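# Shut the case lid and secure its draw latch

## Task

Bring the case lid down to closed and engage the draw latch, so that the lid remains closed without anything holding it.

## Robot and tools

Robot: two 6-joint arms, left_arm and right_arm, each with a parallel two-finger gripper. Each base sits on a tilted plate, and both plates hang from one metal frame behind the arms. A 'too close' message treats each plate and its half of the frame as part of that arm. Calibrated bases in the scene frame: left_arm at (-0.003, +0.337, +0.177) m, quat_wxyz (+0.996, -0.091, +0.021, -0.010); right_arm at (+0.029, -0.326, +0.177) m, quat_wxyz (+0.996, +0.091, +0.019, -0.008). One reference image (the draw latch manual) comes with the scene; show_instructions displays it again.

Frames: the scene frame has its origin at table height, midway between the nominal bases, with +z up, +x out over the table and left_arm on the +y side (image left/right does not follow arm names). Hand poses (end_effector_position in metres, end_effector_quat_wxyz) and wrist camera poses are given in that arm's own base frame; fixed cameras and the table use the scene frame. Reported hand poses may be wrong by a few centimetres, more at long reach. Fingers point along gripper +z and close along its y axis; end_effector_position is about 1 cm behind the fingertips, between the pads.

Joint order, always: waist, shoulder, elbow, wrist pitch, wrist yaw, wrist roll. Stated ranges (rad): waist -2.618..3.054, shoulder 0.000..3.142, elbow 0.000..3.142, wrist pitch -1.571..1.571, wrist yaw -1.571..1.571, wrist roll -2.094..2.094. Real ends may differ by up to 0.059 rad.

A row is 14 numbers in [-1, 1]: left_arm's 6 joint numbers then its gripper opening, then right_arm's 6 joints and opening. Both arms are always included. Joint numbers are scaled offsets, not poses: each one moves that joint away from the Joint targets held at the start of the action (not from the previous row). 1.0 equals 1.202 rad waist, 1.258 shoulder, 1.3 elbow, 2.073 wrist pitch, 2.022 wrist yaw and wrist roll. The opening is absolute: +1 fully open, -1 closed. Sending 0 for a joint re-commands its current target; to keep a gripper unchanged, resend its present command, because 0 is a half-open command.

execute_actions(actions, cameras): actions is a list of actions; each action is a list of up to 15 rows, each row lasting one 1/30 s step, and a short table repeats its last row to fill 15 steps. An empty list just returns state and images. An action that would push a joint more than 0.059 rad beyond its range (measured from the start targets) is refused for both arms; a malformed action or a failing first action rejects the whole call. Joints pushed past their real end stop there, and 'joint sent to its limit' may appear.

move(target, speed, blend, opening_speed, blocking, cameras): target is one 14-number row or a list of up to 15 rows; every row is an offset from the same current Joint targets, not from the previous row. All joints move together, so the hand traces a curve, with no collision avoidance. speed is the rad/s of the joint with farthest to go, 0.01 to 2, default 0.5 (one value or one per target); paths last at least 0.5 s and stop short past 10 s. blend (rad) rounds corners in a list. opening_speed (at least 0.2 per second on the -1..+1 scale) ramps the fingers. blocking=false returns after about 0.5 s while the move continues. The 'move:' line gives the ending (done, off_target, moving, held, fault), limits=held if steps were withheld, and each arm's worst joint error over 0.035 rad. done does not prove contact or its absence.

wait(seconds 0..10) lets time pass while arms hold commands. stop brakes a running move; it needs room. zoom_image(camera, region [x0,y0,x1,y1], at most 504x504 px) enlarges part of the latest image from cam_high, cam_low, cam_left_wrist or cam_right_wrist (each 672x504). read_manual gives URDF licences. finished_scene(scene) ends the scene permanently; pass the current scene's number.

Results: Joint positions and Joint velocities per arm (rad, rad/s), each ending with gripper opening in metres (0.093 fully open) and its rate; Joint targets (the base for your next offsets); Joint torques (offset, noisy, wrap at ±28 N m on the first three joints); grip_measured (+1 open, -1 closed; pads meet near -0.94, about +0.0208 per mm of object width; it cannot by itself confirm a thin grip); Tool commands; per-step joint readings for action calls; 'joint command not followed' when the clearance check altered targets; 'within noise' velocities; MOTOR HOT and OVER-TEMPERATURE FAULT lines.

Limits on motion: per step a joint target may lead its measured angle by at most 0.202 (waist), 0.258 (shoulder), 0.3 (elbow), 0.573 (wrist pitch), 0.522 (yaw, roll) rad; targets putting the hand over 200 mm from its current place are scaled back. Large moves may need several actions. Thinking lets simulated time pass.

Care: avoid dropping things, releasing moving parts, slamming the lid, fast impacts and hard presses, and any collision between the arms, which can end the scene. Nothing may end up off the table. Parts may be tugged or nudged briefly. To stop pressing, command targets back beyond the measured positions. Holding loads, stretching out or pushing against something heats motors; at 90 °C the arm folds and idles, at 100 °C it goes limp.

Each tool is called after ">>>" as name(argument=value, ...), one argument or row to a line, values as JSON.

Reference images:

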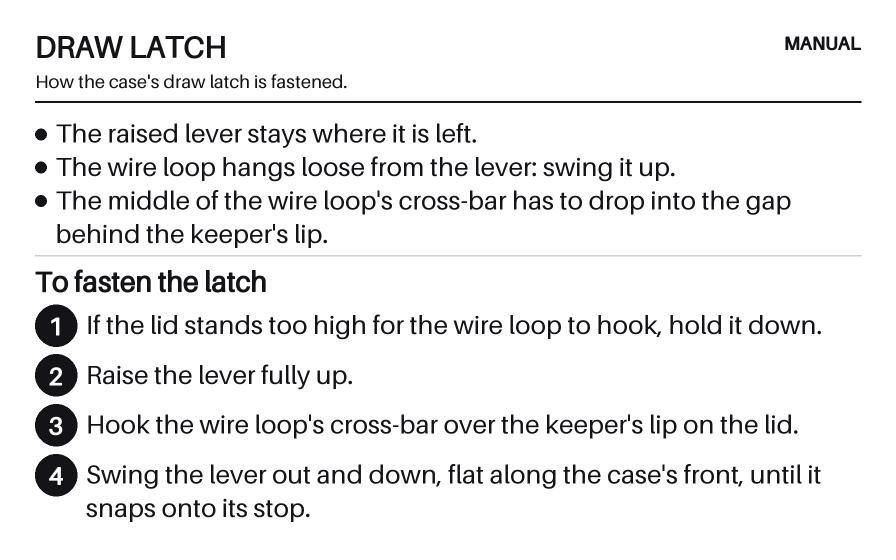

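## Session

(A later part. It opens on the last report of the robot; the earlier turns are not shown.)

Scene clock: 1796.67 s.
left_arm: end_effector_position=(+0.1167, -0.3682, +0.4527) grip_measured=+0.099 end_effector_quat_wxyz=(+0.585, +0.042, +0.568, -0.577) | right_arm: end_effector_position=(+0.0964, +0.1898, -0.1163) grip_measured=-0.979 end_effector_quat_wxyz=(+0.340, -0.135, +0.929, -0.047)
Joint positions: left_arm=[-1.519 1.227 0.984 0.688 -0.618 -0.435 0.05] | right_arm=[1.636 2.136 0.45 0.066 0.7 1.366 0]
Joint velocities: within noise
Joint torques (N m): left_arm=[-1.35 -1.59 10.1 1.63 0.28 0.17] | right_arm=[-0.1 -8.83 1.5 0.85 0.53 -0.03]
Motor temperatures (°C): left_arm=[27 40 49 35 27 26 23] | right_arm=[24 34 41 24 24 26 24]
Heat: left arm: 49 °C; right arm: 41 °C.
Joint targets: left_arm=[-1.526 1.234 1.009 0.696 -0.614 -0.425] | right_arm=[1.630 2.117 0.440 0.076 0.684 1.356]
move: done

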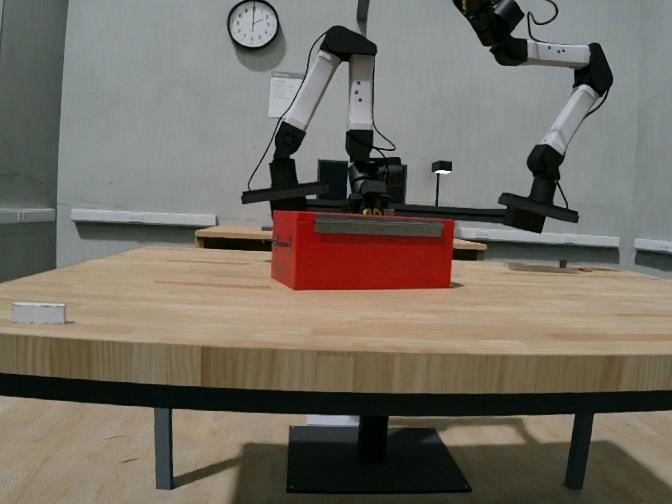

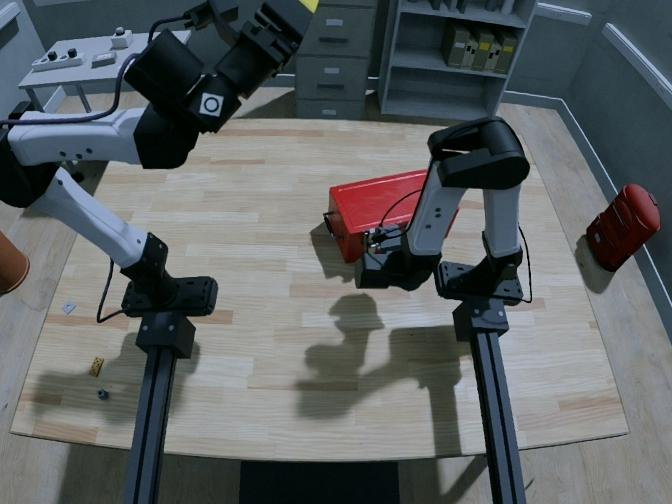

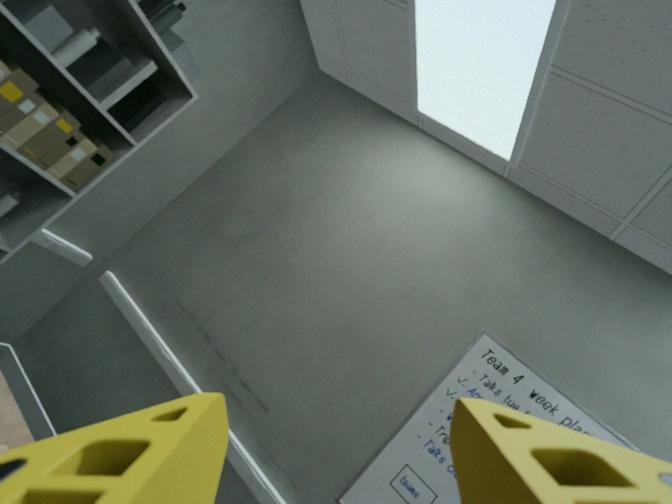

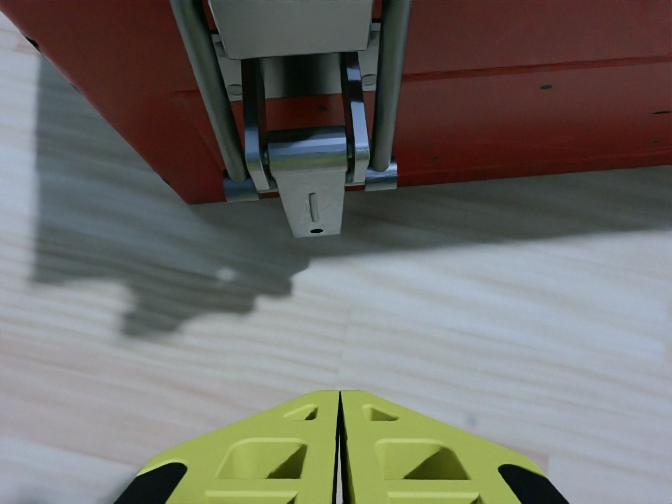

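>>> zoom_image(
  camera="cam_right_wrist",
  region=[170, 0, 450, 250],
)

Scaled by 1.800 from the camera's 672x504 image, which has a finer 960x720 frame.

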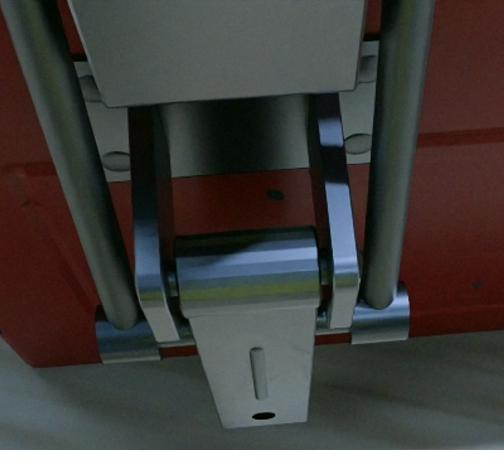

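>>> move(
  target=[
    [0,0,0,0,0,0,0.1,-0.3344,-0.2727,0.1323,-0.2586,-0.2206,-0.2438,-1.0],
    [0,0,0,0,0,0,0.1,-0.4126,-0.2862,0.3262,-0.4240,-0.2681,-0.2849,-1.0],
  ],
  speed=0.4,
  blend=0.03,
  cameras=["cam_right_wrist"],
)

>>> zoom_image(
  camera="cam_right_wrist",
  region=[170, 30, 450, 260],
)

Scene clock: 1817.87 s.
left_arm: end_effector_position=(+0.1167, -0.3682, +0.4527) grip_measured=+0.099 end_effector_quat_wxyz=(+0.585, +0.042, +0.568, -0.577) | right_arm: end_effector_position=(+0.1203, +0.1991, -0.0265) grip_measured=-0.979 end_effector_quat_wxyz=(+0.021, -0.179, +0.978, -0.107)
Joint positions: left_arm=[-1.519 1.227 0.984 0.688 -0.618 -0.435 0.05] | right_arm=[1.14 1.775 0.843 -0.791 0.156 0.79 0]
Joint velocities: within noise
Joint torques (N m): left_arm=[-1.36 -1.55 10.15 1.62 0.28 0.17] | right_arm=[0.43 -8.81 6.87 0.31 0.15 -0.01]
Motor temperatures (°C): left_arm=[27 40 50 35 27 26 23] | right_arm=[24 36 41 24 24 26 24]
Heat: left arm: 50 °C; right arm: 41 °C.
Joint targets: left_arm=[-1.526 1.234 1.009 0.696 -0.614 -0.425] | right_arm=[1.134 1.757 0.864 -0.803 0.142 0.780]
move: done
Images, in order (width x height): cam_right_wrist 672x504.

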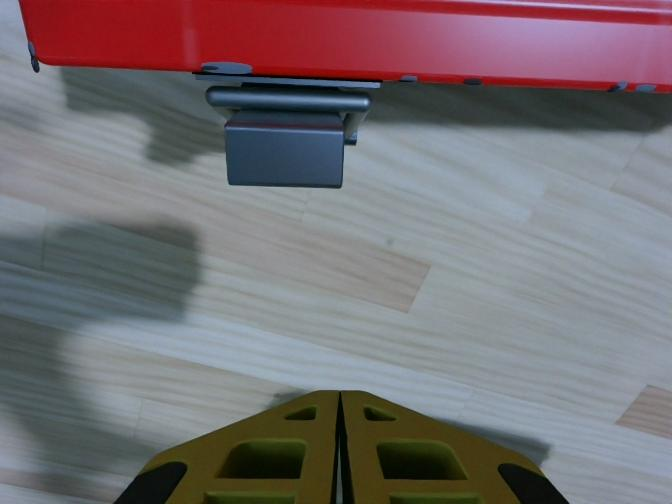

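Scaled by 1.800 from the camera's 672x504 image, which has a finer 960x720 frame.

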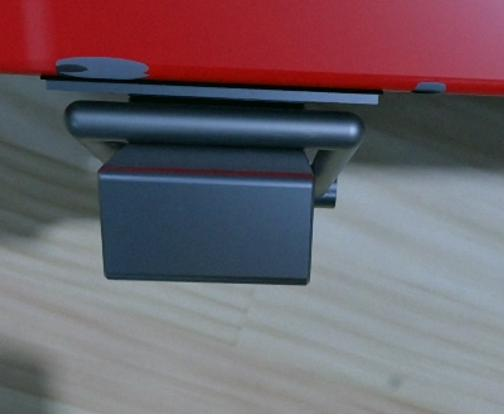

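>>> finished_scene(
  scene=1,
)

The scene is finished: the task was done.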